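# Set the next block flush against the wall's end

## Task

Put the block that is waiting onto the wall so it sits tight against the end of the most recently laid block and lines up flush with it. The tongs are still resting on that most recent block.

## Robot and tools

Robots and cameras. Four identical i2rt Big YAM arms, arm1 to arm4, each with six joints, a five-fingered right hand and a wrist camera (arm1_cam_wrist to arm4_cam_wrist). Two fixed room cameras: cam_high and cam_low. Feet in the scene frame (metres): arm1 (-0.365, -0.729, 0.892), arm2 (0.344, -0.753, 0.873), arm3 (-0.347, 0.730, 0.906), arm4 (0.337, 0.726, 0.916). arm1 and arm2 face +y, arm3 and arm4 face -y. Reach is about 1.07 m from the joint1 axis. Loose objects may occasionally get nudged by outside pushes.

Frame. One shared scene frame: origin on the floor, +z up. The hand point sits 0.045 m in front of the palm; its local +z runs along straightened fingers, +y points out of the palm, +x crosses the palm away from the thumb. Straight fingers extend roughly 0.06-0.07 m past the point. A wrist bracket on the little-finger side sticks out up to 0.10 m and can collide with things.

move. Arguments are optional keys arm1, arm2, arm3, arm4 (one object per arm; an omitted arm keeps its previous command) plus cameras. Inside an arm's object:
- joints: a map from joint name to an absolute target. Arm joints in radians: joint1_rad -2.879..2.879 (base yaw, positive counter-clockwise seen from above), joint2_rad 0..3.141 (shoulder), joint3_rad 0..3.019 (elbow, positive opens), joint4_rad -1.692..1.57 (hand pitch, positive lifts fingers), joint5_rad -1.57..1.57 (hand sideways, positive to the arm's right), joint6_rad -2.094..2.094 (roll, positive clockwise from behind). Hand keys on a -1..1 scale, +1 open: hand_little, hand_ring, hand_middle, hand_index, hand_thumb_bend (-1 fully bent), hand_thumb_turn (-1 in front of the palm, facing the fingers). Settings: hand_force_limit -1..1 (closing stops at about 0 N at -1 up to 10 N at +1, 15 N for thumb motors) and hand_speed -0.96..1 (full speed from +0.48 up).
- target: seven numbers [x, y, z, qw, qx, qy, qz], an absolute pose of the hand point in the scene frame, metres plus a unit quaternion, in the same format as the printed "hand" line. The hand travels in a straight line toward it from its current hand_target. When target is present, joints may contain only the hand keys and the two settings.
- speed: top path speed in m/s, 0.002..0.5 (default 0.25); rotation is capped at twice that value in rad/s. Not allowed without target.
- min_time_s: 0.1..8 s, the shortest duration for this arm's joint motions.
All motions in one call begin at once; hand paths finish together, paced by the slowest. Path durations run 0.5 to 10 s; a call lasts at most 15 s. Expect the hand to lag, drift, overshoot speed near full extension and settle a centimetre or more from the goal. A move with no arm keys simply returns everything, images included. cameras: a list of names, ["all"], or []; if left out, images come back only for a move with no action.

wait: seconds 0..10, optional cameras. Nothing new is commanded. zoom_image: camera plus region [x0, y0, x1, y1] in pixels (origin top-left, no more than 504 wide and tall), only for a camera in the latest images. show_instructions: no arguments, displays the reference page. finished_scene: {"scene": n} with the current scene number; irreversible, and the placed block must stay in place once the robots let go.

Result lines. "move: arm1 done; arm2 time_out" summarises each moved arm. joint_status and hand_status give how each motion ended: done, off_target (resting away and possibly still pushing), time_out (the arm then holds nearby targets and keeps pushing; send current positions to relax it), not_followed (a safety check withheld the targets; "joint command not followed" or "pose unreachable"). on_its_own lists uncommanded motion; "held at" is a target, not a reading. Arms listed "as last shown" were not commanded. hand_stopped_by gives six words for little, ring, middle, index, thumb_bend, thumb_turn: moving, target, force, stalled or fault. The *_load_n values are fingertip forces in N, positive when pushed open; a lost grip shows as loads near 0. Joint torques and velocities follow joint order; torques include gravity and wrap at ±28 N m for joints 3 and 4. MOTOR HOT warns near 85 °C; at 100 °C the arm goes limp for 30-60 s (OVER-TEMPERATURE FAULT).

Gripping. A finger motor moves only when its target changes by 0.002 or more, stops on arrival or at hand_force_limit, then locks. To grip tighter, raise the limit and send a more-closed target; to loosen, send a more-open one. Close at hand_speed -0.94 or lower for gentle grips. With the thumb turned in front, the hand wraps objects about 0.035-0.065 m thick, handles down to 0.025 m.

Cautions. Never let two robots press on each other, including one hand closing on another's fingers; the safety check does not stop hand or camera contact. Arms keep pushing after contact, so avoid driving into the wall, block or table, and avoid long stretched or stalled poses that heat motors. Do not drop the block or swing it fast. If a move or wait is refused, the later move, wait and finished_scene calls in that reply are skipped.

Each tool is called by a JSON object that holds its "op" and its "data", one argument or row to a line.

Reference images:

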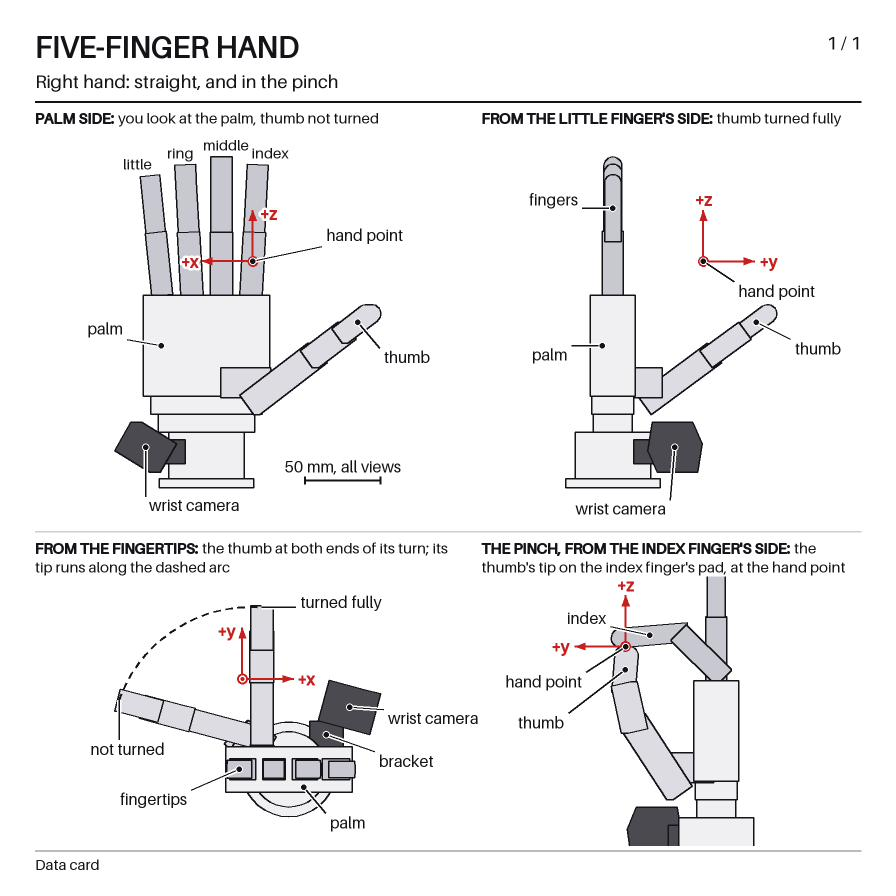

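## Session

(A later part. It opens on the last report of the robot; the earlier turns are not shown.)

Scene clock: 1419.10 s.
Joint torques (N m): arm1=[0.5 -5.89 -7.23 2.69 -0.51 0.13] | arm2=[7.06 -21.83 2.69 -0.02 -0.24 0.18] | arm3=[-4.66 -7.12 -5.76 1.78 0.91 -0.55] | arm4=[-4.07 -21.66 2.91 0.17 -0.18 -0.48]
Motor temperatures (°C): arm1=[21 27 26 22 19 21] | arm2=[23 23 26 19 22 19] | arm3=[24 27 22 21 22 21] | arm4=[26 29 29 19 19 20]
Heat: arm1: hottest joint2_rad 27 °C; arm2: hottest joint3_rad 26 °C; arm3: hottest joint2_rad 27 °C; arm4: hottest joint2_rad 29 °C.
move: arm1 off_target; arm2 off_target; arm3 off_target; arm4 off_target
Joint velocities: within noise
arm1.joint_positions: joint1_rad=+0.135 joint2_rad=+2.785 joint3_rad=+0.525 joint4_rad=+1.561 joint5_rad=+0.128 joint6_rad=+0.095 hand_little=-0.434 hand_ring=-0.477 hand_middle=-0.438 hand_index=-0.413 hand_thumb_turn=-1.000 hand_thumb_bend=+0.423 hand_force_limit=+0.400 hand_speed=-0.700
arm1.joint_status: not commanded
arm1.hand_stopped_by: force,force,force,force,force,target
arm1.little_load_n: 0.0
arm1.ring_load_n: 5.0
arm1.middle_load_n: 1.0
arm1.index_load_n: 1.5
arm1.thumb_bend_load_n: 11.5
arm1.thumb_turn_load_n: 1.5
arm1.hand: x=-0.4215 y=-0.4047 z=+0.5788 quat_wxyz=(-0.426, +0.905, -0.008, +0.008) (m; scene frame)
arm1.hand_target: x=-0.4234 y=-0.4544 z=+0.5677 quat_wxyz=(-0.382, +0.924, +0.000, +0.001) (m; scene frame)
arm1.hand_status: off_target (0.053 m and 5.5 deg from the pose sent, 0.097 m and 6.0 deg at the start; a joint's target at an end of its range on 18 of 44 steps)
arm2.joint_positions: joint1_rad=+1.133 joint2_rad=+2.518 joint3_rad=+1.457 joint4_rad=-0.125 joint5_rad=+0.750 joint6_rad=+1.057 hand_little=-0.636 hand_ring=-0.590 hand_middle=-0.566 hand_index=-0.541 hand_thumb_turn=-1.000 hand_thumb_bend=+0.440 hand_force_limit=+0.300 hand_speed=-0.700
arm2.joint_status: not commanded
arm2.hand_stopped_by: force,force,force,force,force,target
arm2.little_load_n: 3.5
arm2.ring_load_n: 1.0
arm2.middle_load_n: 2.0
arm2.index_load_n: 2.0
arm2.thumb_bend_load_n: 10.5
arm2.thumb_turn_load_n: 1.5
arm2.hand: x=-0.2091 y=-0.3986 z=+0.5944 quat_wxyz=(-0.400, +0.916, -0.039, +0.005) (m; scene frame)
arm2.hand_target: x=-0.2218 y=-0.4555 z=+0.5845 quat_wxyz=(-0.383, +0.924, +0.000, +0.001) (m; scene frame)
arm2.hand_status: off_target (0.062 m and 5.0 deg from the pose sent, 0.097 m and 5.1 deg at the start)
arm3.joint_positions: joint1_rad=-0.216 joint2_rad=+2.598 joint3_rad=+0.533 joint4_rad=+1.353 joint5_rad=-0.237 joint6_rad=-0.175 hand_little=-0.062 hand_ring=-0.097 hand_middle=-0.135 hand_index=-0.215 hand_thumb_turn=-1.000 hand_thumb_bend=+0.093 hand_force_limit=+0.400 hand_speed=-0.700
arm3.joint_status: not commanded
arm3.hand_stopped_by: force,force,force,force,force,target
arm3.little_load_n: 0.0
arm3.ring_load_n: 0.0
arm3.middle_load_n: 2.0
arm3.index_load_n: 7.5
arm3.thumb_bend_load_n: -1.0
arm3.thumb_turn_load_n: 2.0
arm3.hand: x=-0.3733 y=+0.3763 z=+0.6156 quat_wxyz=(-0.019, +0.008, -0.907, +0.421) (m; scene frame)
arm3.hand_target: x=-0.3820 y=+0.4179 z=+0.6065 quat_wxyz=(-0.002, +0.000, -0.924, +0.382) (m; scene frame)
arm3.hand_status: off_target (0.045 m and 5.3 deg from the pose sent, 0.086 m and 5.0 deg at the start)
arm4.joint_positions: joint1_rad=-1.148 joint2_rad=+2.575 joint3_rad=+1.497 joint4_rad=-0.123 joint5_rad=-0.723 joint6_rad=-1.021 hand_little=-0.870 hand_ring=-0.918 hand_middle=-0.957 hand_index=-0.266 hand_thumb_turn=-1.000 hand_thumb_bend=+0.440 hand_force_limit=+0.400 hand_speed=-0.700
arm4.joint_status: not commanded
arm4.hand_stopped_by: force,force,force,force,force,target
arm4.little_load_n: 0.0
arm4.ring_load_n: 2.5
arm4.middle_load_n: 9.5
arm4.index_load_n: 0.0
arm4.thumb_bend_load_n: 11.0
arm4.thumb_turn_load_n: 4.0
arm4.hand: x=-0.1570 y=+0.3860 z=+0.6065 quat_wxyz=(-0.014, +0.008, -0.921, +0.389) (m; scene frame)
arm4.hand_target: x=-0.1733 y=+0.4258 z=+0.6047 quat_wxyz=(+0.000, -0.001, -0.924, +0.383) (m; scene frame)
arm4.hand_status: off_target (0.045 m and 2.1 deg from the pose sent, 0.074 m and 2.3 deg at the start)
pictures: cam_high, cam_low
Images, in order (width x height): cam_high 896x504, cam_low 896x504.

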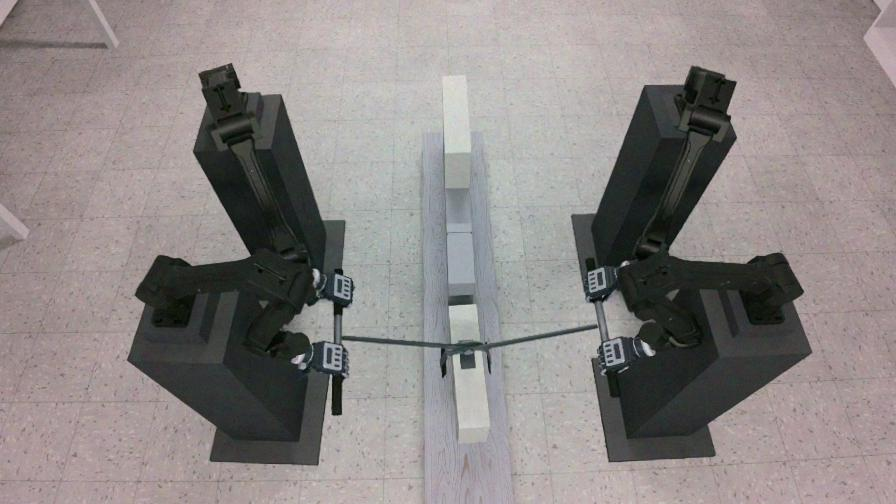

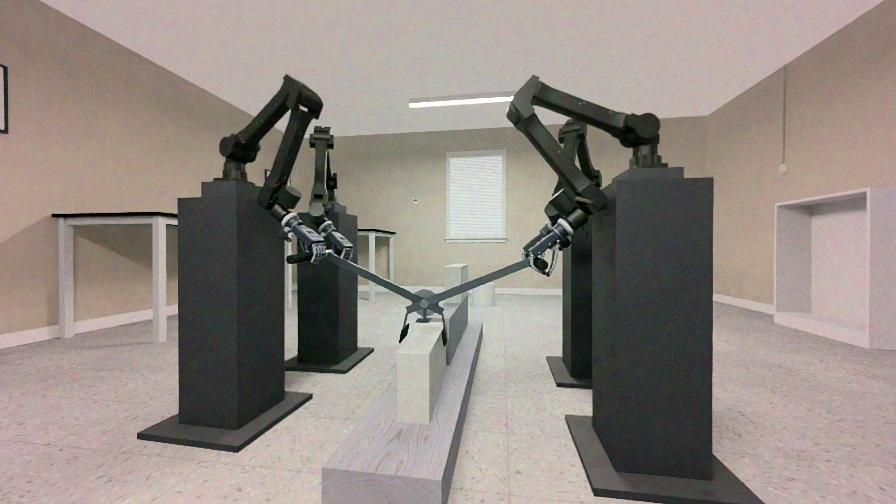

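{"op": "move", "data": {
  "arm1": {"target": [-0.425, -0.468, 0.555, 0.3827, -0.9239, 0, 0], "speed": 0.06},
  "arm2": {"target": [-0.225, -0.470, 0.575, 0.3827, -0.9239, 0, 0], "speed": 0.06},
  "arm3": {"target": [-0.385, 0.409, 0.595, 0, 0, 0.9239, -0.3827], "speed": 0.06},
  "arm4": {"target": [-0.175, 0.417, 0.595, 0, 0, 0.9239, -0.3827], "speed": 0.06},
  "cameras": ["cam_high", "cam_low"]
}}

{"op": "zoom_image", "data": {
  "camera": "cam_high",
  "region": [400, 280, 540, 460]
}}

{"op": "zoom_image", "data": {
  "camera": "cam_low",
  "region": [320, 180, 560, 440]
}}

Scene clock: 1431.93 s.
Joint torques (N m): arm1=[0.67 -4.37 -7.53 2.67 -0.24 0.19] | arm2=[8.47 -21.42 2.09 -0.09 -0.02 0.38] | arm3=[-3.96 -7.82 -4.78 1.25 1.01 -0.51] | arm4=[-2.78 -21.42 3.21 0.13 -0.07 -0.34]
Motor temperatures (°C): arm1=[21 27 27 22 19 21] | arm2=[23 23 26 19 22 19] | arm3=[24 27 23 21 22 21] | arm4=[26 29 29 19 19 20]
Heat: arm1: hottest joint2_rad 27 °C; arm2: hottest joint3_rad 26 °C; arm3: hottest joint2_rad 27 °C; arm4: hottest joint2_rad 29 °C.
move: arm1 off_target; arm2 off_target; arm3 off_target; arm4 off_target
Joint velocities: within noise
arm1.joint_positions: joint1_rad=+0.135 joint2_rad=+2.797 joint3_rad=+0.533 joint4_rad=+1.561 joint5_rad=+0.127 joint6_rad=+0.096 hand_little=-0.434 hand_ring=-0.477 hand_middle=-0.438 hand_index=-0.413 hand_thumb_turn=-1.000 hand_thumb_bend=+0.423 hand_force_limit=+0.400 hand_speed=-0.700
arm1.joint_status: not commanded
arm1.hand_stopped_by: force,force,force,force,force,target
arm1.little_load_n: 0.5
arm1.ring_load_n: 4.5
arm1.middle_load_n: 1.0
arm1.index_load_n: 1.0
arm1.thumb_bend_load_n: 11.5
arm1.thumb_turn_load_n: 1.5
arm1.hand: x=-0.4216 y=-0.4059 z=+0.5744 quat_wxyz=(-0.424, +0.906, -0.008, +0.007) (m; scene frame)
arm1.hand_target: x=-0.4226 y=-0.4657 z=+0.5595 quat_wxyz=(-0.371, +0.929, +0.000, +0.003) (m; scene frame)
arm1.hand_status: off_target (0.065 m and 5.3 deg from the pose sent, 0.068 m and 5.5 deg at the start; a joint's target at an end of its range on 28 of 30 steps)
arm2.joint_positions: joint1_rad=+1.133 joint2_rad=+2.529 joint3_rad=+1.460 joint4_rad=-0.117 joint5_rad=+0.750 joint6_rad=+1.057 hand_little=-0.636 hand_ring=-0.590 hand_middle=-0.566 hand_index=-0.541 hand_thumb_turn=-1.000 hand_thumb_bend=+0.440 hand_force_limit=+0.300 hand_speed=-0.700
arm2.joint_status: not commanded
arm2.hand_stopped_by: force,force,force,force,force,target
arm2.little_load_n: 4.0
arm2.ring_load_n: 0.5
arm2.middle_load_n: 1.5
arm2.index_load_n: 1.5
arm2.thumb_bend_load_n: 11.0
arm2.thumb_turn_load_n: 1.5
arm2.hand: x=-0.2086 y=-0.3989 z=+0.5892 quat_wxyz=(-0.400, +0.916, -0.040, +0.005) (m; scene frame)
arm2.hand_target: x=-0.2206 y=-0.4662 z=+0.5748 quat_wxyz=(-0.383, +0.924, +0.001, +0.001) (m; scene frame)
arm2.hand_status: off_target (0.074 m and 5.1 deg from the pose sent, 0.076 m and 5.0 deg at the start)
arm3.joint_positions: joint1_rad=-0.216 joint2_rad=+2.623 joint3_rad=+0.557 joint4_rad=+1.347 joint5_rad=-0.233 joint6_rad=-0.175 hand_little=-0.062 hand_ring=-0.097 hand_middle=-0.135 hand_index=-0.215 hand_thumb_turn=-1.000 hand_thumb_bend=+0.094 hand_force_limit=+0.400 hand_speed=-0.700
arm3.joint_status: not commanded
arm3.hand_stopped_by: force,force,force,force,force,target
arm3.little_load_n: 0.0
arm3.ring_load_n: 0.0
arm3.middle_load_n: 1.0
arm3.index_load_n: 6.0
arm3.thumb_bend_load_n: 0.0
arm3.thumb_turn_load_n: 2.0
arm3.hand: x=-0.3743 y=+0.3750 z=+0.6053 quat_wxyz=(-0.019, +0.007, -0.909, +0.417) (m; scene frame)
arm3.hand_target: x=-0.3830 y=+0.4086 z=+0.5962 quat_wxyz=(-0.001, +0.000, -0.924, +0.382) (m; scene frame)
arm3.hand_status: off_target (0.037 m and 4.9 deg from the pose sent, 0.040 m and 5.3 deg at the start)
arm4.joint_positions: joint1_rad=-1.148 joint2_rad=+2.601 joint3_rad=+1.515 joint4_rad=-0.114 joint5_rad=-0.722 joint6_rad=-1.021 hand_little=-0.870 hand_ring=-0.918 hand_middle=-0.957 hand_index=-0.266 hand_thumb_turn=-1.000 hand_thumb_bend=+0.440 hand_force_limit=+0.400 hand_speed=-0.700
arm4.joint_status: not commanded
arm4.hand_stopped_by: force,force,force,force,force,target
arm4.little_load_n: 0.0
arm4.ring_load_n: 3.0
arm4.middle_load_n: 10.5
arm4.index_load_n: 0.0
arm4.thumb_bend_load_n: 10.5
arm4.thumb_turn_load_n: 4.0
arm4.hand: x=-0.1581 y=+0.3856 z=+0.5957 quat_wxyz=(-0.014, +0.008, -0.921, +0.389) (m; scene frame)
arm4.hand_target: x=-0.1738 y=+0.4165 z=+0.5949 quat_wxyz=(+0.000, -0.001, -0.924, +0.383) (m; scene frame)
arm4.hand_status: off_target (0.036 m and 2.0 deg from the pose sent, 0.038 m and 2.1 deg at the start)
pictures: cam_high, cam_low
Images, in order (width x height): cam_high 896x504, cam_low 896x504.

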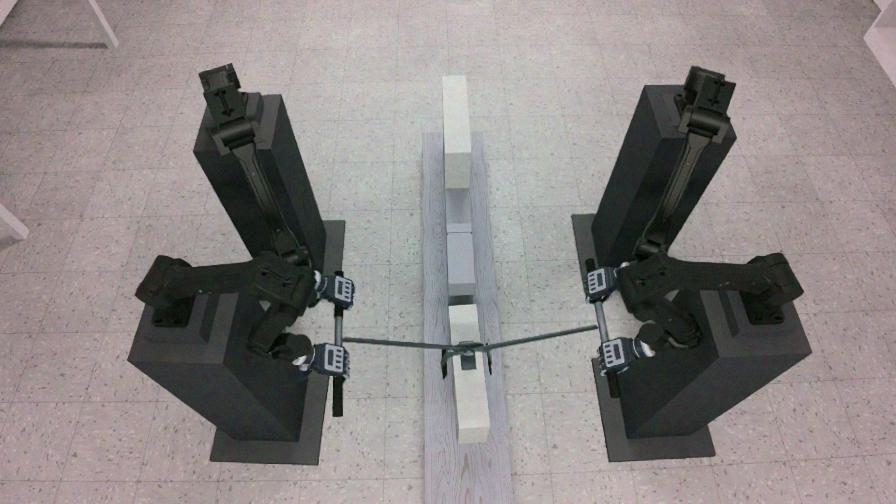

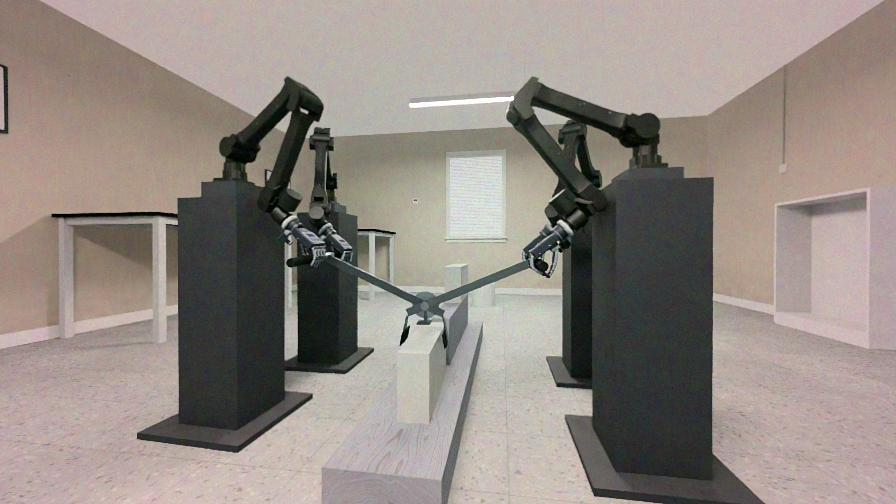

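Scaled by 2.800.

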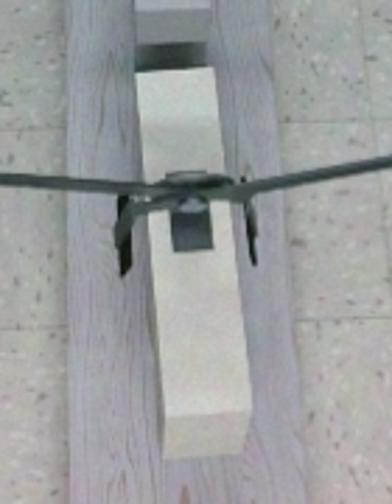

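Scaled by 1.938.

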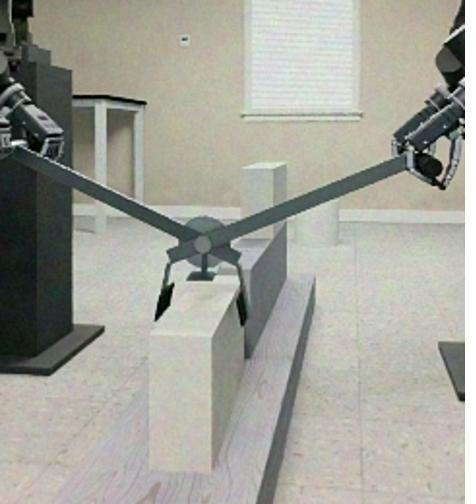

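{"op": "move", "data": {
  "arm1": {"target": [-0.425, -0.465, 0.505, 0.3420, -0.9397, 0, 0], "speed": 0.06},
  "arm2": {"target": [-0.225, -0.465, 0.525, 0.3827, -0.9239, 0, 0], "speed": 0.06},
  "arm3": {"target": [-0.385, 0.403, 0.550, 0, 0, 0.9239, -0.3827], "speed": 0.06},
  "arm4": {"target": [-0.175, 0.411, 0.550, 0, 0, 0.9239, -0.3827], "speed": 0.06},
  "cameras": ["cam_high", "cam_low"]
}}

{"op": "zoom_image", "data": {
  "camera": "cam_high",
  "region": [400, 280, 540, 460]
}}

{"op": "zoom_image", "data": {
  "camera": "cam_low",
  "region": [320, 180, 560, 440]
}}

Scene clock: 1453.30 s.
Joint torques (N m): arm1=[-0.03 -7.36 -5.96 0.58 -0.68 0.2] | arm2=[7.24 -21.3 2.88 0.14 -0.13 0.28] | arm3=[-3.49 -7.24 -4.57 1.69 0.98 -0.47] | arm4=[-2.84 -22.01 2.96 0.21 -0.07 -0.44]
Motor temperatures (°C): arm1=[21 27 28 22 19 21] | arm2=[23 24 25 19 22 19] | arm3=[24 26 23 21 23 21] | arm4=[26 28 28 19 19 20]
Heat: arm1: hottest joint3_rad 28 °C; arm2: hottest joint3_rad 25 °C; arm3: hottest joint2_rad 26 °C; arm4: hottest joint2_rad 28 °C.
move: arm1 off_target; arm2 off_target; arm3 off_target; arm4 off_target
Joint velocities: within noise
arm1.joint_positions: joint1_rad=+0.135 joint2_rad=+2.908 joint3_rad=+0.643 joint4_rad=+1.498 joint5_rad=+0.120 joint6_rad=+0.096 hand_little=-0.434 hand_ring=-0.477 hand_middle=-0.438 hand_index=-0.413 hand_thumb_turn=-1.000 hand_thumb_bend=+0.423 hand_force_limit=+0.400 hand_speed=-0.700
arm1.joint_status: not commanded
arm1.hand_stopped_by: force,force,force,force,force,target
arm1.little_load_n: 1.0
arm1.ring_load_n: 3.5
arm1.middle_load_n: 1.0
arm1.index_load_n: 2.0
arm1.thumb_bend_load_n: 11.5
arm1.thumb_turn_load_n: 1.5
arm1.hand: x=-0.4215 y=-0.4163 z=+0.5217 quat_wxyz=(-0.394, +0.919, -0.004, +0.009) (m; scene frame)
arm1.hand_target: x=-0.4235 y=-0.4645 z=+0.5081 quat_wxyz=(-0.342, +0.940, -0.001, +0.001) (m; scene frame)
arm1.hand_status: off_target (0.052 m and 6.6 deg from the pose sent, 0.091 m and 10.3 deg at the start)
arm2.joint_positions: joint1_rad=+1.140 joint2_rad=+2.643 joint3_rad=+1.522 joint4_rad=-0.075 joint5_rad=+0.751 joint6_rad=+1.063 hand_little=-0.636 hand_ring=-0.590 hand_middle=-0.566 hand_index=-0.541 hand_thumb_turn=-1.000 hand_thumb_bend=+0.440 hand_force_limit=+0.300 hand_speed=-0.700
arm2.joint_status: not commanded
arm2.hand_stopped_by: force,force,force,force,force,target
arm2.little_load_n: 3.0
arm2.ring_load_n: 0.5
arm2.middle_load_n: 1.5
arm2.index_load_n: 1.5
arm2.thumb_bend_load_n: 10.5
arm2.thumb_turn_load_n: 1.5
arm2.hand: x=-0.2078 y=-0.4050 z=+0.5381 quat_wxyz=(-0.398, +0.917, -0.037, +0.007) (m; scene frame)
arm2.hand_target: x=-0.2213 y=-0.4626 z=+0.5251 quat_wxyz=(-0.383, +0.924, +0.000, +0.001) (m; scene frame)
arm2.hand_status: off_target (0.064 m and 4.7 deg from the pose sent, 0.094 m and 5.1 deg at the start)
arm3.joint_positions: joint1_rad=-0.215 joint2_rad=+2.740 joint3_rad=+0.665 joint4_rad=+1.354 joint5_rad=-0.228 joint6_rad=-0.175 hand_little=-0.062 hand_ring=-0.096 hand_middle=-0.135 hand_index=-0.216 hand_thumb_turn=-1.000 hand_thumb_bend=+0.093 hand_force_limit=+0.400 hand_speed=-0.700
arm3.joint_status: not commanded
arm3.hand_stopped_by: force,force,force,force,force,target
arm3.little_load_n: 0.0
arm3.ring_load_n: 1.0
arm3.middle_load_n: 1.5
arm3.index_load_n: 4.0
arm3.thumb_bend_load_n: -1.0
arm3.thumb_turn_load_n: 1.5
arm3.hand: x=-0.3770 y=+0.3667 z=+0.5634 quat_wxyz=(-0.017, +0.006, -0.909, +0.416) (m; scene frame)
arm3.hand_target: x=-0.3831 y=+0.4026 z=+0.5516 quat_wxyz=(-0.001, +0.001, -0.924, +0.382) (m; scene frame)
arm3.hand_status: off_target (0.040 m and 4.7 deg from the pose sent, 0.063 m and 4.9 deg at the start)
arm4.joint_positions: joint1_rad=-1.139 joint2_rad=+2.706 joint3_rad=+1.595 joint4_rad=-0.074 joint5_rad=-0.718 joint6_rad=-1.004 hand_little=-0.870 hand_ring=-0.918 hand_middle=-0.957 hand_index=-0.266 hand_thumb_turn=-1.000 hand_thumb_bend=+0.440 hand_force_limit=+0.400 hand_speed=-0.700
arm4.joint_status: not commanded
arm4.hand_stopped_by: force,force,force,force,force,target
arm4.little_load_n: 0.0
arm4.ring_load_n: 2.0
arm4.middle_load_n: 9.5
arm4.index_load_n: 0.0
arm4.thumb_bend_load_n: 10.5
arm4.thumb_turn_load_n: 3.5
arm4.hand: x=-0.1612 y=+0.3783 z=+0.5535 quat_wxyz=(-0.011, +0.006, -0.921, +0.390) (m; scene frame)
arm4.hand_target: x=-0.1738 y=+0.4103 z=+0.5499 quat_wxyz=(+0.000, +0.000, -0.924, +0.383) (m; scene frame)
arm4.hand_status: off_target (0.036 m and 1.7 deg from the pose sent, 0.055 m and 2.0 deg at the start)
pictures: cam_high, cam_low
Images, in order (width x height): cam_high 896x504, cam_low 896x504.

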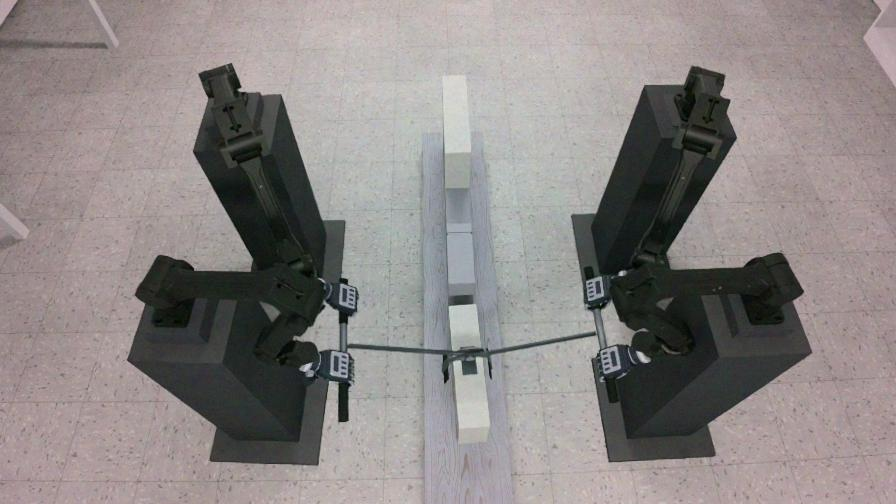

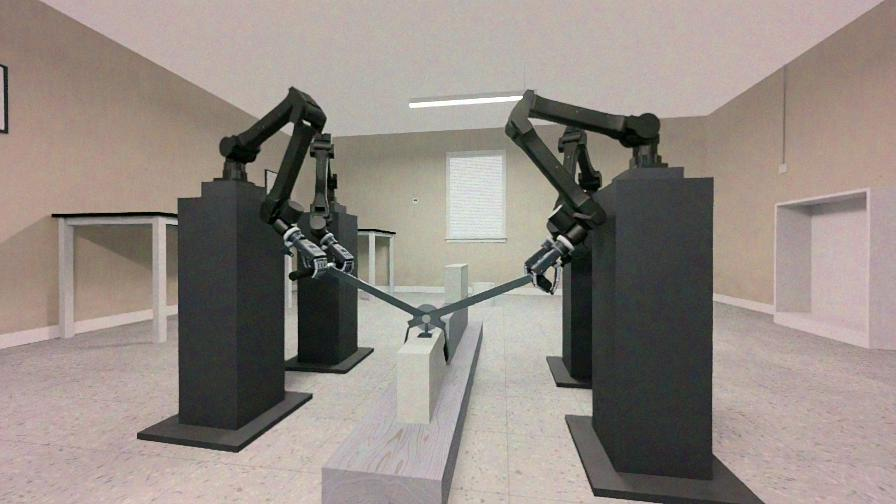

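Scaled by 2.800.

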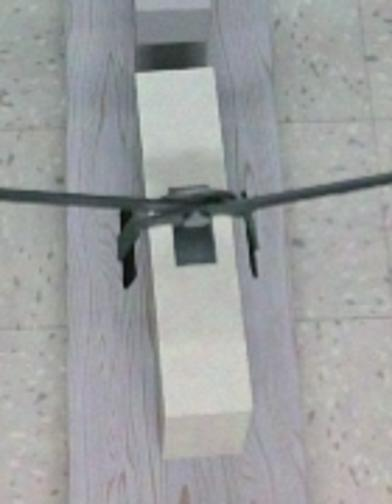

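Scaled by 1.938.

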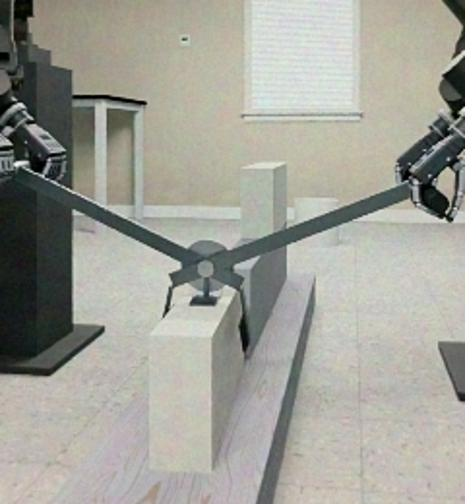

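{"op": "move", "data": {
  "arm1": {"target": [-0.425, -0.390, 0.580, 0.3827, -0.9239, 0, 0], "speed": 0.05},
  "arm2": {"target": [-0.220, -0.380, 0.595, 0.3827, -0.9239, 0, 0], "speed": 0.05},
  "arm3": {"target": [-0.382, 0.335, 0.620, 0, 0, 0.9239, -0.3827], "speed": 0.05},
  "arm4": {"target": [-0.170, 0.345, 0.610, 0, 0, 0.9239, -0.3827], "speed": 0.05},
  "cameras": ["cam_high", "cam_low"]
}}

{"op": "zoom_image", "data": {
  "camera": "cam_high",
  "region": [400, 280, 540, 460]
}}

{"op": "zoom_image", "data": {
  "camera": "cam_low",
  "region": [320, 180, 560, 440]
}}

Scene clock: 1472.47 s.
Joint torques (N m): arm1=[-1.73 -15.44 -4.64 2.35 -0.07 -0.16] | arm2=[-0.5 -25.88 4.15 0.65 0.59 -0.11] | arm3=[-1.44 -13.39 -2.35 2.22 0.17 -0.04] | arm4=[1.38 -26.11 3.37 0.5 -0.53 0.51]
Motor temperatures (°C): arm1=[21 27 27 22 19 21] | arm2=[23 24 25 19 22 19] | arm3=[24 26 23 21 23 21] | arm4=[26 30 28 19 19 20]
Heat: arm1: hottest joint2_rad 27 °C; arm2: hottest joint3_rad 25 °C; arm3: hottest joint2_rad 26 °C; arm4: hottest joint2_rad 30 °C.
move: arm1 off_target; arm2 off_target; arm3 off_target; arm4 off_target
Joint velocities: within noise
arm1.joint_positions: joint1_rad=+0.126 joint2_rad=+2.694 joint3_rad=+0.572 joint4_rad=+1.305 joint5_rad=+0.091 joint6_rad=+0.096 hand_little=-0.434 hand_ring=-0.477 hand_middle=-0.438 hand_index=-0.414 hand_thumb_turn=-1.000 hand_thumb_bend=+0.423 hand_force_limit=+0.400 hand_speed=-0.700
arm1.joint_status: not commanded
arm1.hand_stopped_by: force,force,force,force,force,target
arm1.little_load_n: 0.0
arm1.ring_load_n: 2.5
arm1.middle_load_n: 1.0
arm1.index_load_n: 0.0
arm1.thumb_bend_load_n: 11.0
arm1.thumb_turn_load_n: 1.5
arm1.hand: x=-0.4270 y=-0.3979 z=+0.5638 quat_wxyz=(-0.370, +0.929, -0.001, +0.000) (m; scene frame)
arm1.hand_target: x=-0.4250 y=-0.3901 z=+0.5793 quat_wxyz=(-0.383, +0.924, +0.000, +0.000) (m; scene frame)
arm1.hand_status: off_target (0.018 m and 1.6 deg from the pose sent, 0.064 m and 1.8 deg at the start)
arm2.joint_positions: joint1_rad=+1.106 joint2_rad=+2.572 joint3_rad=+1.514 joint4_rad=-0.111 joint5_rad=+0.681 joint6_rad=+0.948 hand_little=-0.636 hand_ring=-0.590 hand_middle=-0.566 hand_index=-0.542 hand_thumb_turn=-1.000 hand_thumb_bend=+0.440 hand_force_limit=+0.300 hand_speed=-0.700
arm2.joint_status: not commanded
arm2.hand_stopped_by: force,force,force,force,force,target
arm2.little_load_n: 1.0
arm2.ring_load_n: 0.0
arm2.middle_load_n: 0.5
arm2.index_load_n: 0.0
arm2.thumb_bend_load_n: 11.0
arm2.thumb_turn_load_n: 1.0
arm2.hand: x=-0.2134 y=-0.3915 z=+0.5702 quat_wxyz=(-0.376, +0.927, +0.002, +0.007) (m; scene frame)
arm2.hand_target: x=-0.2199 y=-0.3800 z=+0.5942 quat_wxyz=(-0.383, +0.924, +0.000, +0.000) (m; scene frame)
arm2.hand_status: off_target (0.028 m and 1.2 deg from the pose sent, 0.063 m and 4.7 deg at the start)
arm3.joint_positions: joint1_rad=-0.171 joint2_rad=+2.505 joint3_rad=+0.635 joint4_rad=+1.045 joint5_rad=-0.156 joint6_rad=-0.173 hand_little=-0.062 hand_ring=-0.097 hand_middle=-0.135 hand_index=-0.216 hand_thumb_turn=-1.000 hand_thumb_bend=+0.094 hand_force_limit=+0.400 hand_speed=-0.700
arm3.joint_status: not commanded
arm3.hand_stopped_by: force,force,force,force,force,target
arm3.little_load_n: 0.0
arm3.ring_load_n: 0.0
arm3.middle_load_n: 1.0
arm3.index_load_n: 5.0
arm3.thumb_bend_load_n: 0.0
arm3.thumb_turn_load_n: 1.5
arm3.hand: x=-0.3787 y=+0.3475 z=+0.6000 quat_wxyz=(-0.005, +0.006, -0.931, +0.364) (m; scene frame)
arm3.hand_target: x=-0.3819 y=+0.3352 z=+0.6190 quat_wxyz=(+0.000, +0.000, -0.924, +0.383) (m; scene frame)
arm3.hand_status: off_target (0.024 m and 2.5 deg from the pose sent, 0.065 m and 4.7 deg at the start)
arm4.joint_positions: joint1_rad=-1.100 joint2_rad=+2.647 joint3_rad=+1.579 joint4_rad=-0.093 joint5_rad=-0.665 joint6_rad=-0.979 hand_little=-0.870 hand_ring=-0.919 hand_middle=-0.957 hand_index=-0.266 hand_thumb_turn=-1.000 hand_thumb_bend=+0.440 hand_force_limit=+0.400 hand_speed=-0.700
arm4.joint_status: not commanded
arm4.hand_stopped_by: force,force,force,force,force,target
arm4.little_load_n: 0.0
arm4.ring_load_n: 0.0
arm4.middle_load_n: 6.5
arm4.index_load_n: 0.0
arm4.thumb_bend_load_n: 10.0
arm4.thumb_turn_load_n: 3.5
arm4.hand: x=-0.1642 y=+0.3588 z=+0.5798 quat_wxyz=(+0.000, +0.012, -0.927, +0.375) (m; scene frame)
arm4.hand_target: x=-0.1701 y=+0.3449 z=+0.6089 quat_wxyz=(+0.000, +0.001, -0.924, +0.383) (m; scene frame)
arm4.hand_status: off_target (0.034 m and 1.7 deg from the pose sent, 0.066 m and 1.8 deg at the start)
pictures: cam_high, cam_low
Images, in order (width x height): cam_high 896x504, cam_low 896x504.

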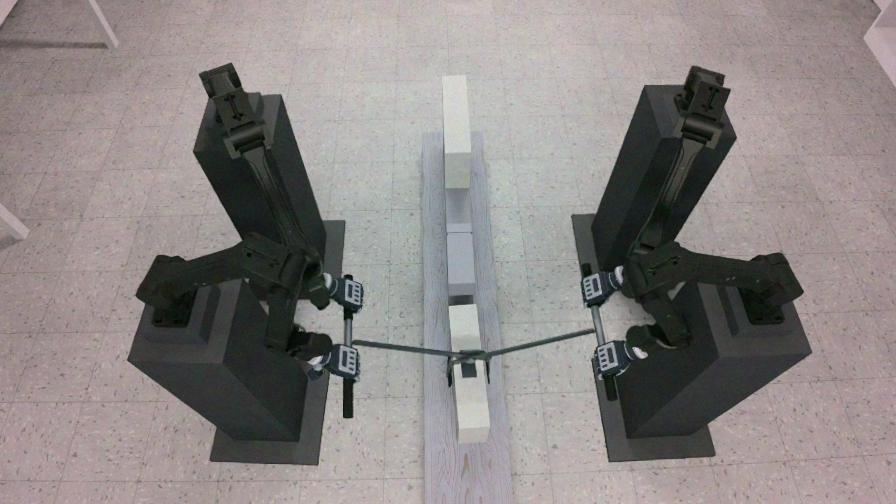

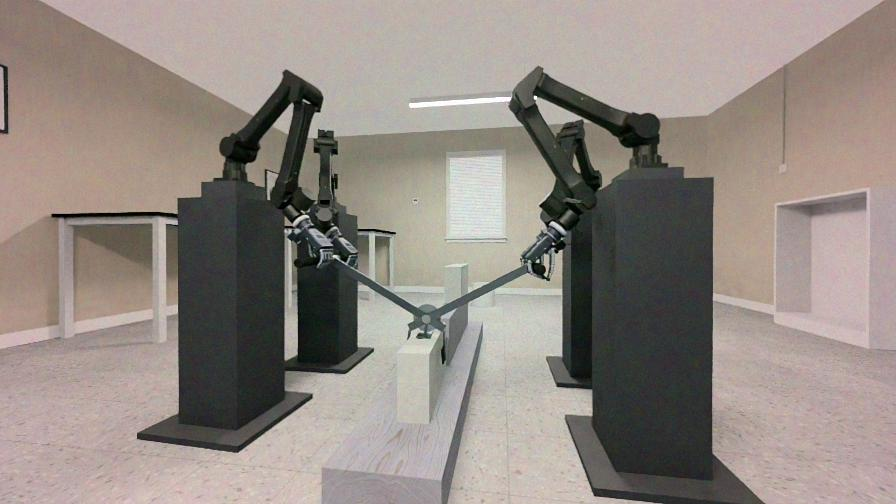

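Scaled by 2.800.

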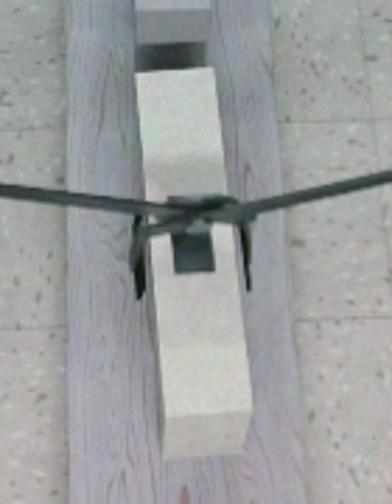

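Scaled by 1.938.

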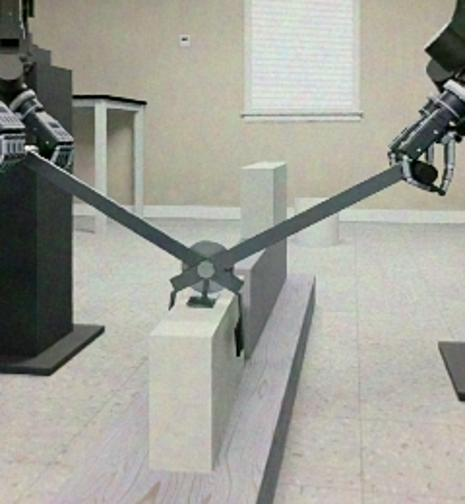

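{"op": "move", "data": {
  "arm1": {"target": [-0.425, -0.378, 0.620, 0.3827, -0.9239, 0, 0], "speed": 0.05},
  "arm2": {"target": [-0.220, -0.370, 0.635, 0.3827, -0.9239, 0, 0], "speed": 0.05},
  "arm3": {"target": [-0.382, 0.322, 0.660, 0, 0, 0.9239, -0.3827], "speed": 0.05},
  "arm4": {"target": [-0.170, 0.332, 0.650, 0, 0, 0.9239, -0.3827], "speed": 0.05},
  "cameras": ["cam_high", "cam_low"]
}}

{"op": "zoom_image", "data": {
  "camera": "cam_high",
  "region": [400, 280, 540, 460]
}}

{"op": "zoom_image", "data": {
  "camera": "cam_low",
  "region": [320, 180, 560, 440]
}}

Scene clock: 1482.13 s.
Joint torques (N m): arm1=[-1.67 -16.38 -5.26 2.5 -0.12 -0.15] | arm2=[1.08 -26.93 3.6 0.17 0.75 -0.14] | arm3=[-2.08 -14.27 -2.25 2.1 0.12 -0.08] | arm4=[0.67 -26.4 3.44 0.05 -0.52 0.37]
Motor temperatures (°C): arm1=[21 27 27 22 19 21] | arm2=[23 24 25 19 22 19] | arm3=[23 26 23 21 22 21] | arm4=[26 29 28 19 19 20]
Heat: arm1: hottest joint2_rad 27 °C; arm2: hottest joint3_rad 25 °C; arm3: hottest joint2_rad 26 °C; arm4: hottest joint2_rad 29 °C.
move: arm1 off_target; arm2 off_target; arm3 off_target; arm4 off_target
Joint velocities: within noise
arm1.joint_positions: joint1_rad=+0.118 joint2_rad=+2.532 joint3_rad=+0.533 joint4_rad=+1.199 joint5_rad=+0.087 joint6_rad=+0.094 hand_little=-0.434 hand_ring=-0.477 hand_middle=-0.438 hand_index=-0.414 hand_thumb_turn=-1.000 hand_thumb_bend=+0.423 hand_force_limit=+0.400 hand_speed=-0.700
arm1.joint_status: not commanded
arm1.hand_stopped_by: force,force,force,force,force,target
arm1.little_load_n: 0.5
arm1.ring_load_n: 4.0
arm1.middle_load_n: 1.0
arm1.index_load_n: 0.0
arm1.thumb_bend_load_n: 11.5
arm1.thumb_turn_load_n: 1.5
arm1.hand: x=-0.4278 y=-0.3734 z=+0.6027 quat_wxyz=(-0.378, +0.926, -0.004, -0.001) (m; scene frame)
arm1.hand_target: x=-0.4251 y=-0.3780 z=+0.6188 quat_wxyz=(-0.383, +0.924, +0.000, +0.000) (m; scene frame)
arm1.hand_status: off_target (0.018 m and 0.7 deg from the pose sent, 0.060 m and 1.6 deg at the start)
arm2.joint_positions: joint1_rad=+1.071 joint2_rad=+2.503 joint3_rad=+1.504 joint4_rad=-0.144 joint5_rad=+0.670 joint6_rad=+0.933 hand_little=-0.636 hand_ring=-0.590 hand_middle=-0.566 hand_index=-0.542 hand_thumb_turn=-1.000 hand_thumb_bend=+0.440 hand_force_limit=+0.300 hand_speed=-0.700
arm2.joint_status: not commanded
arm2.hand_stopped_by: force,force,force,force,force,target
arm2.little_load_n: 2.5
arm2.ring_load_n: 0.0
arm2.middle_load_n: 1.0
arm2.index_load_n: 0.0
arm2.thumb_bend_load_n: 11.0
arm2.thumb_turn_load_n: 1.5
arm2.hand: x=-0.2133 y=-0.3672 z=+0.6071 quat_wxyz=(-0.377, +0.926, -0.010, +0.003) (m; scene frame)
arm2.hand_target: x=-0.2202 y=-0.3696 z=+0.6338 quat_wxyz=(-0.383, +0.924, +0.000, +0.000) (m; scene frame)
arm2.hand_status: off_target (0.029 m and 1.4 deg from the pose sent, 0.068 m and 1.2 deg at the start)
arm3.joint_positions: joint1_rad=-0.154 joint2_rad=+2.365 joint3_rad=+0.612 joint4_rad=+0.931 joint5_rad=-0.147 joint6_rad=-0.161 hand_little=-0.062 hand_ring=-0.097 hand_middle=-0.135 hand_index=-0.216 hand_thumb_turn=-1.000 hand_thumb_bend=+0.094 hand_force_limit=+0.400 hand_speed=-0.700
arm3.joint_status: not commanded
arm3.hand_stopped_by: force,force,force,force,force,target
arm3.little_load_n: 0.0
arm3.ring_load_n: 0.0
arm3.middle_load_n: 1.5
arm3.index_load_n: 9.0
arm3.thumb_bend_load_n: 1.0
arm3.thumb_turn_load_n: 0.5
arm3.hand: x=-0.3768 y=+0.3300 z=+0.6358 quat_wxyz=(-0.006, +0.007, -0.931, +0.365) (m; scene frame)
arm3.hand_target: x=-0.3818 y=+0.3222 z=+0.6583 quat_wxyz=(+0.000, +0.000, -0.924, +0.383) (m; scene frame)
arm3.hand_status: off_target (0.026 m and 2.5 deg from the pose sent, 0.065 m and 2.5 deg at the start)
arm4.joint_positions: joint1_rad=-1.068 joint2_rad=+2.577 joint3_rad=+1.558 joint4_rad=-0.126 joint5_rad=-0.657 joint6_rad=-0.942 hand_little=-0.870 hand_ring=-0.919 hand_middle=-0.957 hand_index=-0.266 hand_thumb_turn=-1.000 hand_thumb_bend=+0.440 hand_force_limit=+0.400 hand_speed=-0.700
arm4.joint_status: not commanded
arm4.hand_stopped_by: force,force,force,force,force,target
arm4.little_load_n: 0.0
arm4.ring_load_n: 0.0
arm4.middle_load_n: 7.5
arm4.index_load_n: 0.0
arm4.thumb_bend_load_n: 10.5
arm4.thumb_turn_load_n: 3.0
arm4.hand: x=-0.1611 y=+0.3378 z=+0.6158 quat_wxyz=(-0.004, +0.012, -0.927, +0.375) (m; scene frame)
arm4.hand_target: x=-0.1700 y=+0.3317 z=+0.6484 quat_wxyz=(+0.000, +0.000, -0.924, +0.383) (m; scene frame)
arm4.hand_status: off_target (0.036 m and 1.7 deg from the pose sent, 0.075 m and 1.7 deg at the start)
pictures: cam_high, cam_low
Images, in order (width x height): cam_high 896x504, cam_low 896x504.

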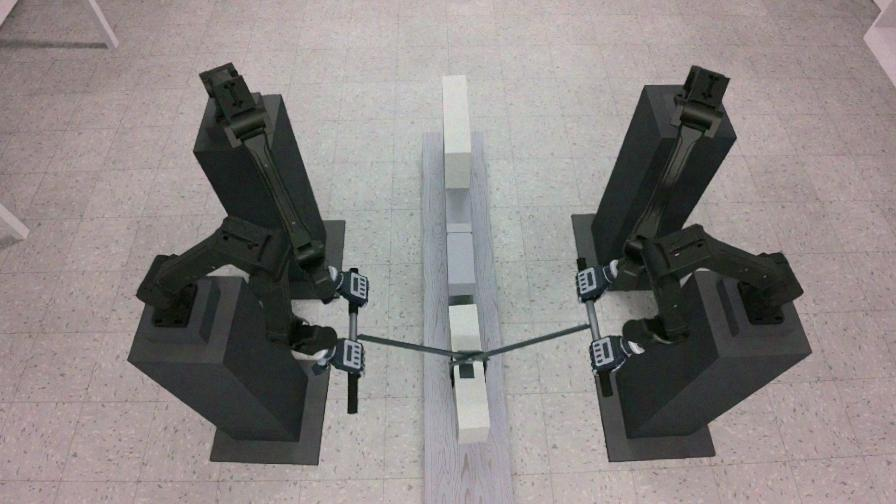

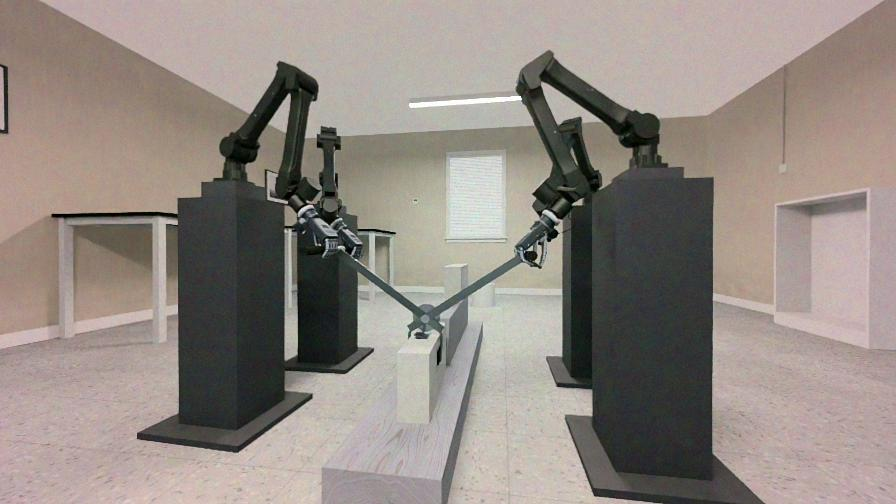

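Scaled by 2.800.

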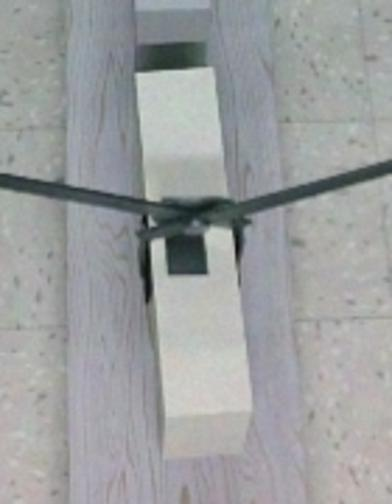

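Scaled by 1.938.

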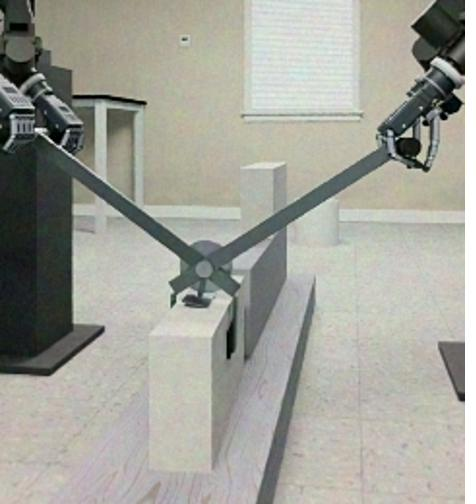

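{"op": "move", "data": {
  "arm1": {"target": [-0.425, -0.366, 0.665, 0.3827, -0.9239, 0, 0], "speed": 0.05},
  "arm2": {"target": [-0.222, -0.358, 0.680, 0.3827, -0.9239, 0, 0], "speed": 0.05},
  "arm3": {"target": [-0.384, 0.312, 0.705, 0, 0, 0.9239, -0.3827], "speed": 0.05},
  "arm4": {"target": [-0.174, 0.322, 0.695, 0, 0, 0.9239, -0.3827], "speed": 0.05},
  "cameras": ["cam_high", "cam_low"]
}}

{"op": "zoom_image", "data": {
  "camera": "cam_high",
  "region": [400, 280, 540, 460]
}}

{"op": "zoom_image", "data": {
  "camera": "cam_low",
  "region": [320, 180, 560, 440]
}}

Scene clock: 1490.87 s.
Joint torques (N m): arm1=[-0.73 -22.36 -7.28 3.48 -0.02 -0.09] | arm2=[1.55 -30.8 3.88 -0.32 1.44 -0.21] | arm3=[-3.31 -18.61 -3.47 2.73 -0.21 -0.11] | arm4=[0.73 -31.21 3.56 -0.43 -1.04 0.56]
Motor temperatures (°C): arm1=[21 27 27 22 19 21] | arm2=[22 25 25 19 22 19] | arm3=[23 27 22 21 22 21] | arm4=[25 30 28 19 19 20]
Heat: arm1: hottest joint2_rad 27 °C; arm2: hottest joint2_rad 25 °C; arm3: hottest joint2_rad 27 °C; arm4: hottest joint2_rad 30 °C.
move: arm1 off_target; arm2 off_target; arm3 off_target; arm4 off_target
Joint velocities: within noise
arm1.joint_positions: joint1_rad=+0.104 joint2_rad=+2.418 joint3_rad=+0.522 joint4_rad=+1.035 joint5_rad=+0.081 joint6_rad=+0.083 hand_little=-0.433 hand_ring=-0.476 hand_middle=-0.438 hand_index=-0.414 hand_thumb_turn=-1.000 hand_thumb_bend=+0.423 hand_force_limit=+0.400 hand_speed=-0.700
arm1.joint_status: not commanded
arm1.hand_stopped_by: force,force,force,force,force,target
arm1.little_load_n: 1.5
arm1.ring_load_n: 15.0
arm1.middle_load_n: 1.0
arm1.index_load_n: 0.0
arm1.thumb_bend_load_n: 11.5
arm1.thumb_turn_load_n: 1.5
arm1.hand: x=-0.4234 y=-0.3718 z=+0.6185 quat_wxyz=(-0.350, +0.937, -0.002, +0.004) (m; scene frame)
arm1.hand_target: x=-0.4251 y=-0.3665 z=+0.6585 quat_wxyz=(-0.383, +0.924, +0.000, +0.000) (m; scene frame)
arm1.hand_status: off_target (0.047 m and 4.1 deg from the pose sent, 0.063 m and 0.7 deg at the start)
arm2.joint_positions: joint1_rad=+1.052 joint2_rad=+2.471 joint3_rad=+1.502 joint4_rad=-0.194 joint5_rad=+0.644 joint6_rad=+0.927 hand_little=-0.636 hand_ring=-0.590 hand_middle=-0.566 hand_index=-0.542 hand_thumb_turn=-1.000 hand_thumb_bend=+0.440 hand_force_limit=+0.300 hand_speed=-0.700
arm2.joint_status: not commanded
arm2.hand_stopped_by: force,force,force,force,force,target
arm2.little_load_n: 5.5
arm2.ring_load_n: 0.0
arm2.middle_load_n: 1.0
arm2.index_load_n: 0.5
arm2.thumb_bend_load_n: 10.5
arm2.thumb_turn_load_n: 1.5
arm2.hand: x=-0.2078 y=-0.3612 z=+0.6212 quat_wxyz=(-0.363, +0.932, -0.010, +0.008) (m; scene frame)
arm2.hand_target: x=-0.2224 y=-0.3572 z=+0.6759 quat_wxyz=(-0.383, +0.924, -0.001, +0.000) (m; scene frame)
arm2.hand_status: off_target (0.061 m and 2.8 deg from the pose sent, 0.074 m and 1.4 deg at the start)
arm3.joint_positions: joint1_rad=-0.137 joint2_rad=+2.275 joint3_rad=+0.611 joint4_rad=+0.782 joint5_rad=-0.135 joint6_rad=-0.156 hand_little=-0.062 hand_ring=-0.097 hand_middle=-0.135 hand_index=-0.215 hand_thumb_turn=-1.000 hand_thumb_bend=+0.095 hand_force_limit=+0.400 hand_speed=-0.700
arm3.joint_status: not commanded
arm3.hand_stopped_by: force,force,force,force,force,target
arm3.little_load_n: 0.0
arm3.ring_load_n: 0.0
arm3.middle_load_n: 1.0
arm3.index_load_n: 18.0
arm3.thumb_bend_load_n: 3.5
arm3.thumb_turn_load_n: 2.0
arm3.hand: x=-0.3717 y=+0.3302 z=+0.6512 quat_wxyz=(-0.010, +0.009, -0.941, +0.337) (m; scene frame)
arm3.hand_target: x=-0.3831 y=+0.3127 z=+0.6974 quat_wxyz=(+0.000, +0.000, -0.924, +0.382) (m; scene frame)
arm3.hand_status: off_target (0.058 m and 5.8 deg from the pose sent, 0.072 m and 2.5 deg at the start)
arm4.joint_positions: joint1_rad=-1.055 joint2_rad=+2.550 joint3_rad=+1.550 joint4_rad=-0.173 joint5_rad=-0.639 joint6_rad=-0.950 hand_little=-0.870 hand_ring=-0.919 hand_middle=-0.957 hand_index=-0.266 hand_thumb_turn=-1.000 hand_thumb_bend=+0.440 hand_force_limit=+0.400 hand_speed=-0.700
arm4.joint_status: not commanded
arm4.hand_stopped_by: force,force,force,force,force,target
arm4.little_load_n: 0.0
arm4.ring_load_n: 0.0
arm4.middle_load_n: 9.0
arm4.index_load_n: 0.0
arm4.thumb_bend_load_n: 10.5
arm4.thumb_turn_load_n: 3.5
arm4.hand: x=-0.1547 y=+0.3366 z=+0.6263 quat_wxyz=(-0.011, +0.015, -0.932, +0.362) (m; scene frame)
arm4.hand_target: x=-0.1739 y=+0.3216 z=+0.6900 quat_wxyz=(+0.000, +0.001, -0.924, +0.383) (m; scene frame)
arm4.hand_status: off_target (0.073 m and 3.3 deg from the pose sent, 0.082 m and 1.7 deg at the start)
pictures: cam_high, cam_low
Images, in order (width x height): cam_high 896x504, cam_low 896x504.

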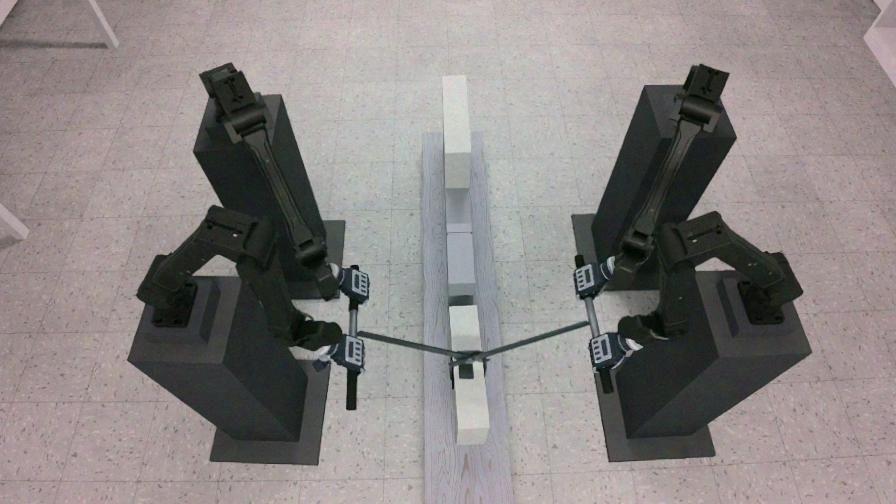

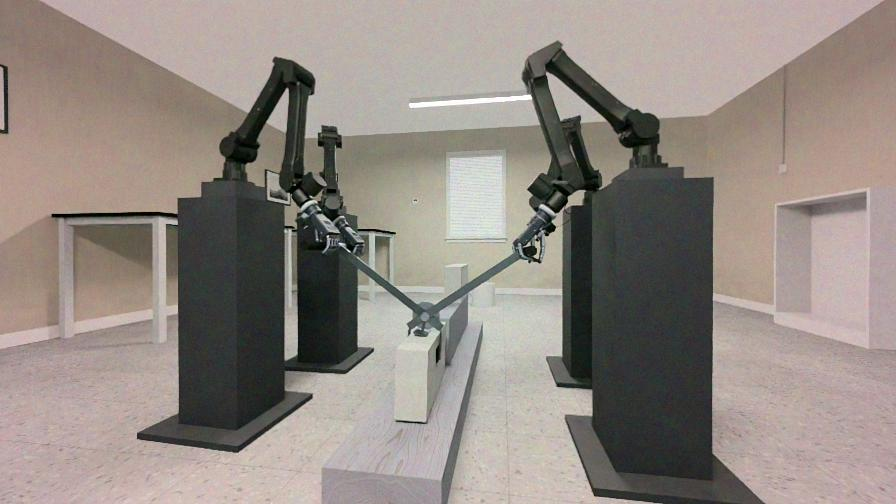

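Scaled by 2.800.

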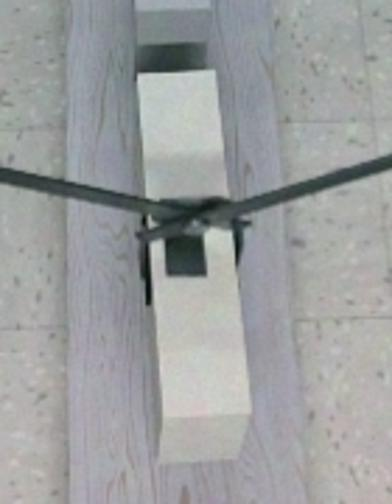

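Scaled by 1.938.

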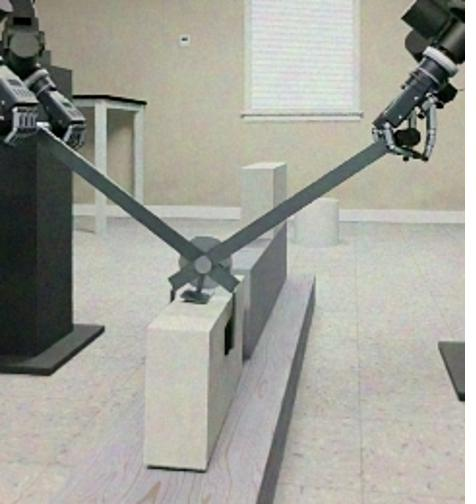

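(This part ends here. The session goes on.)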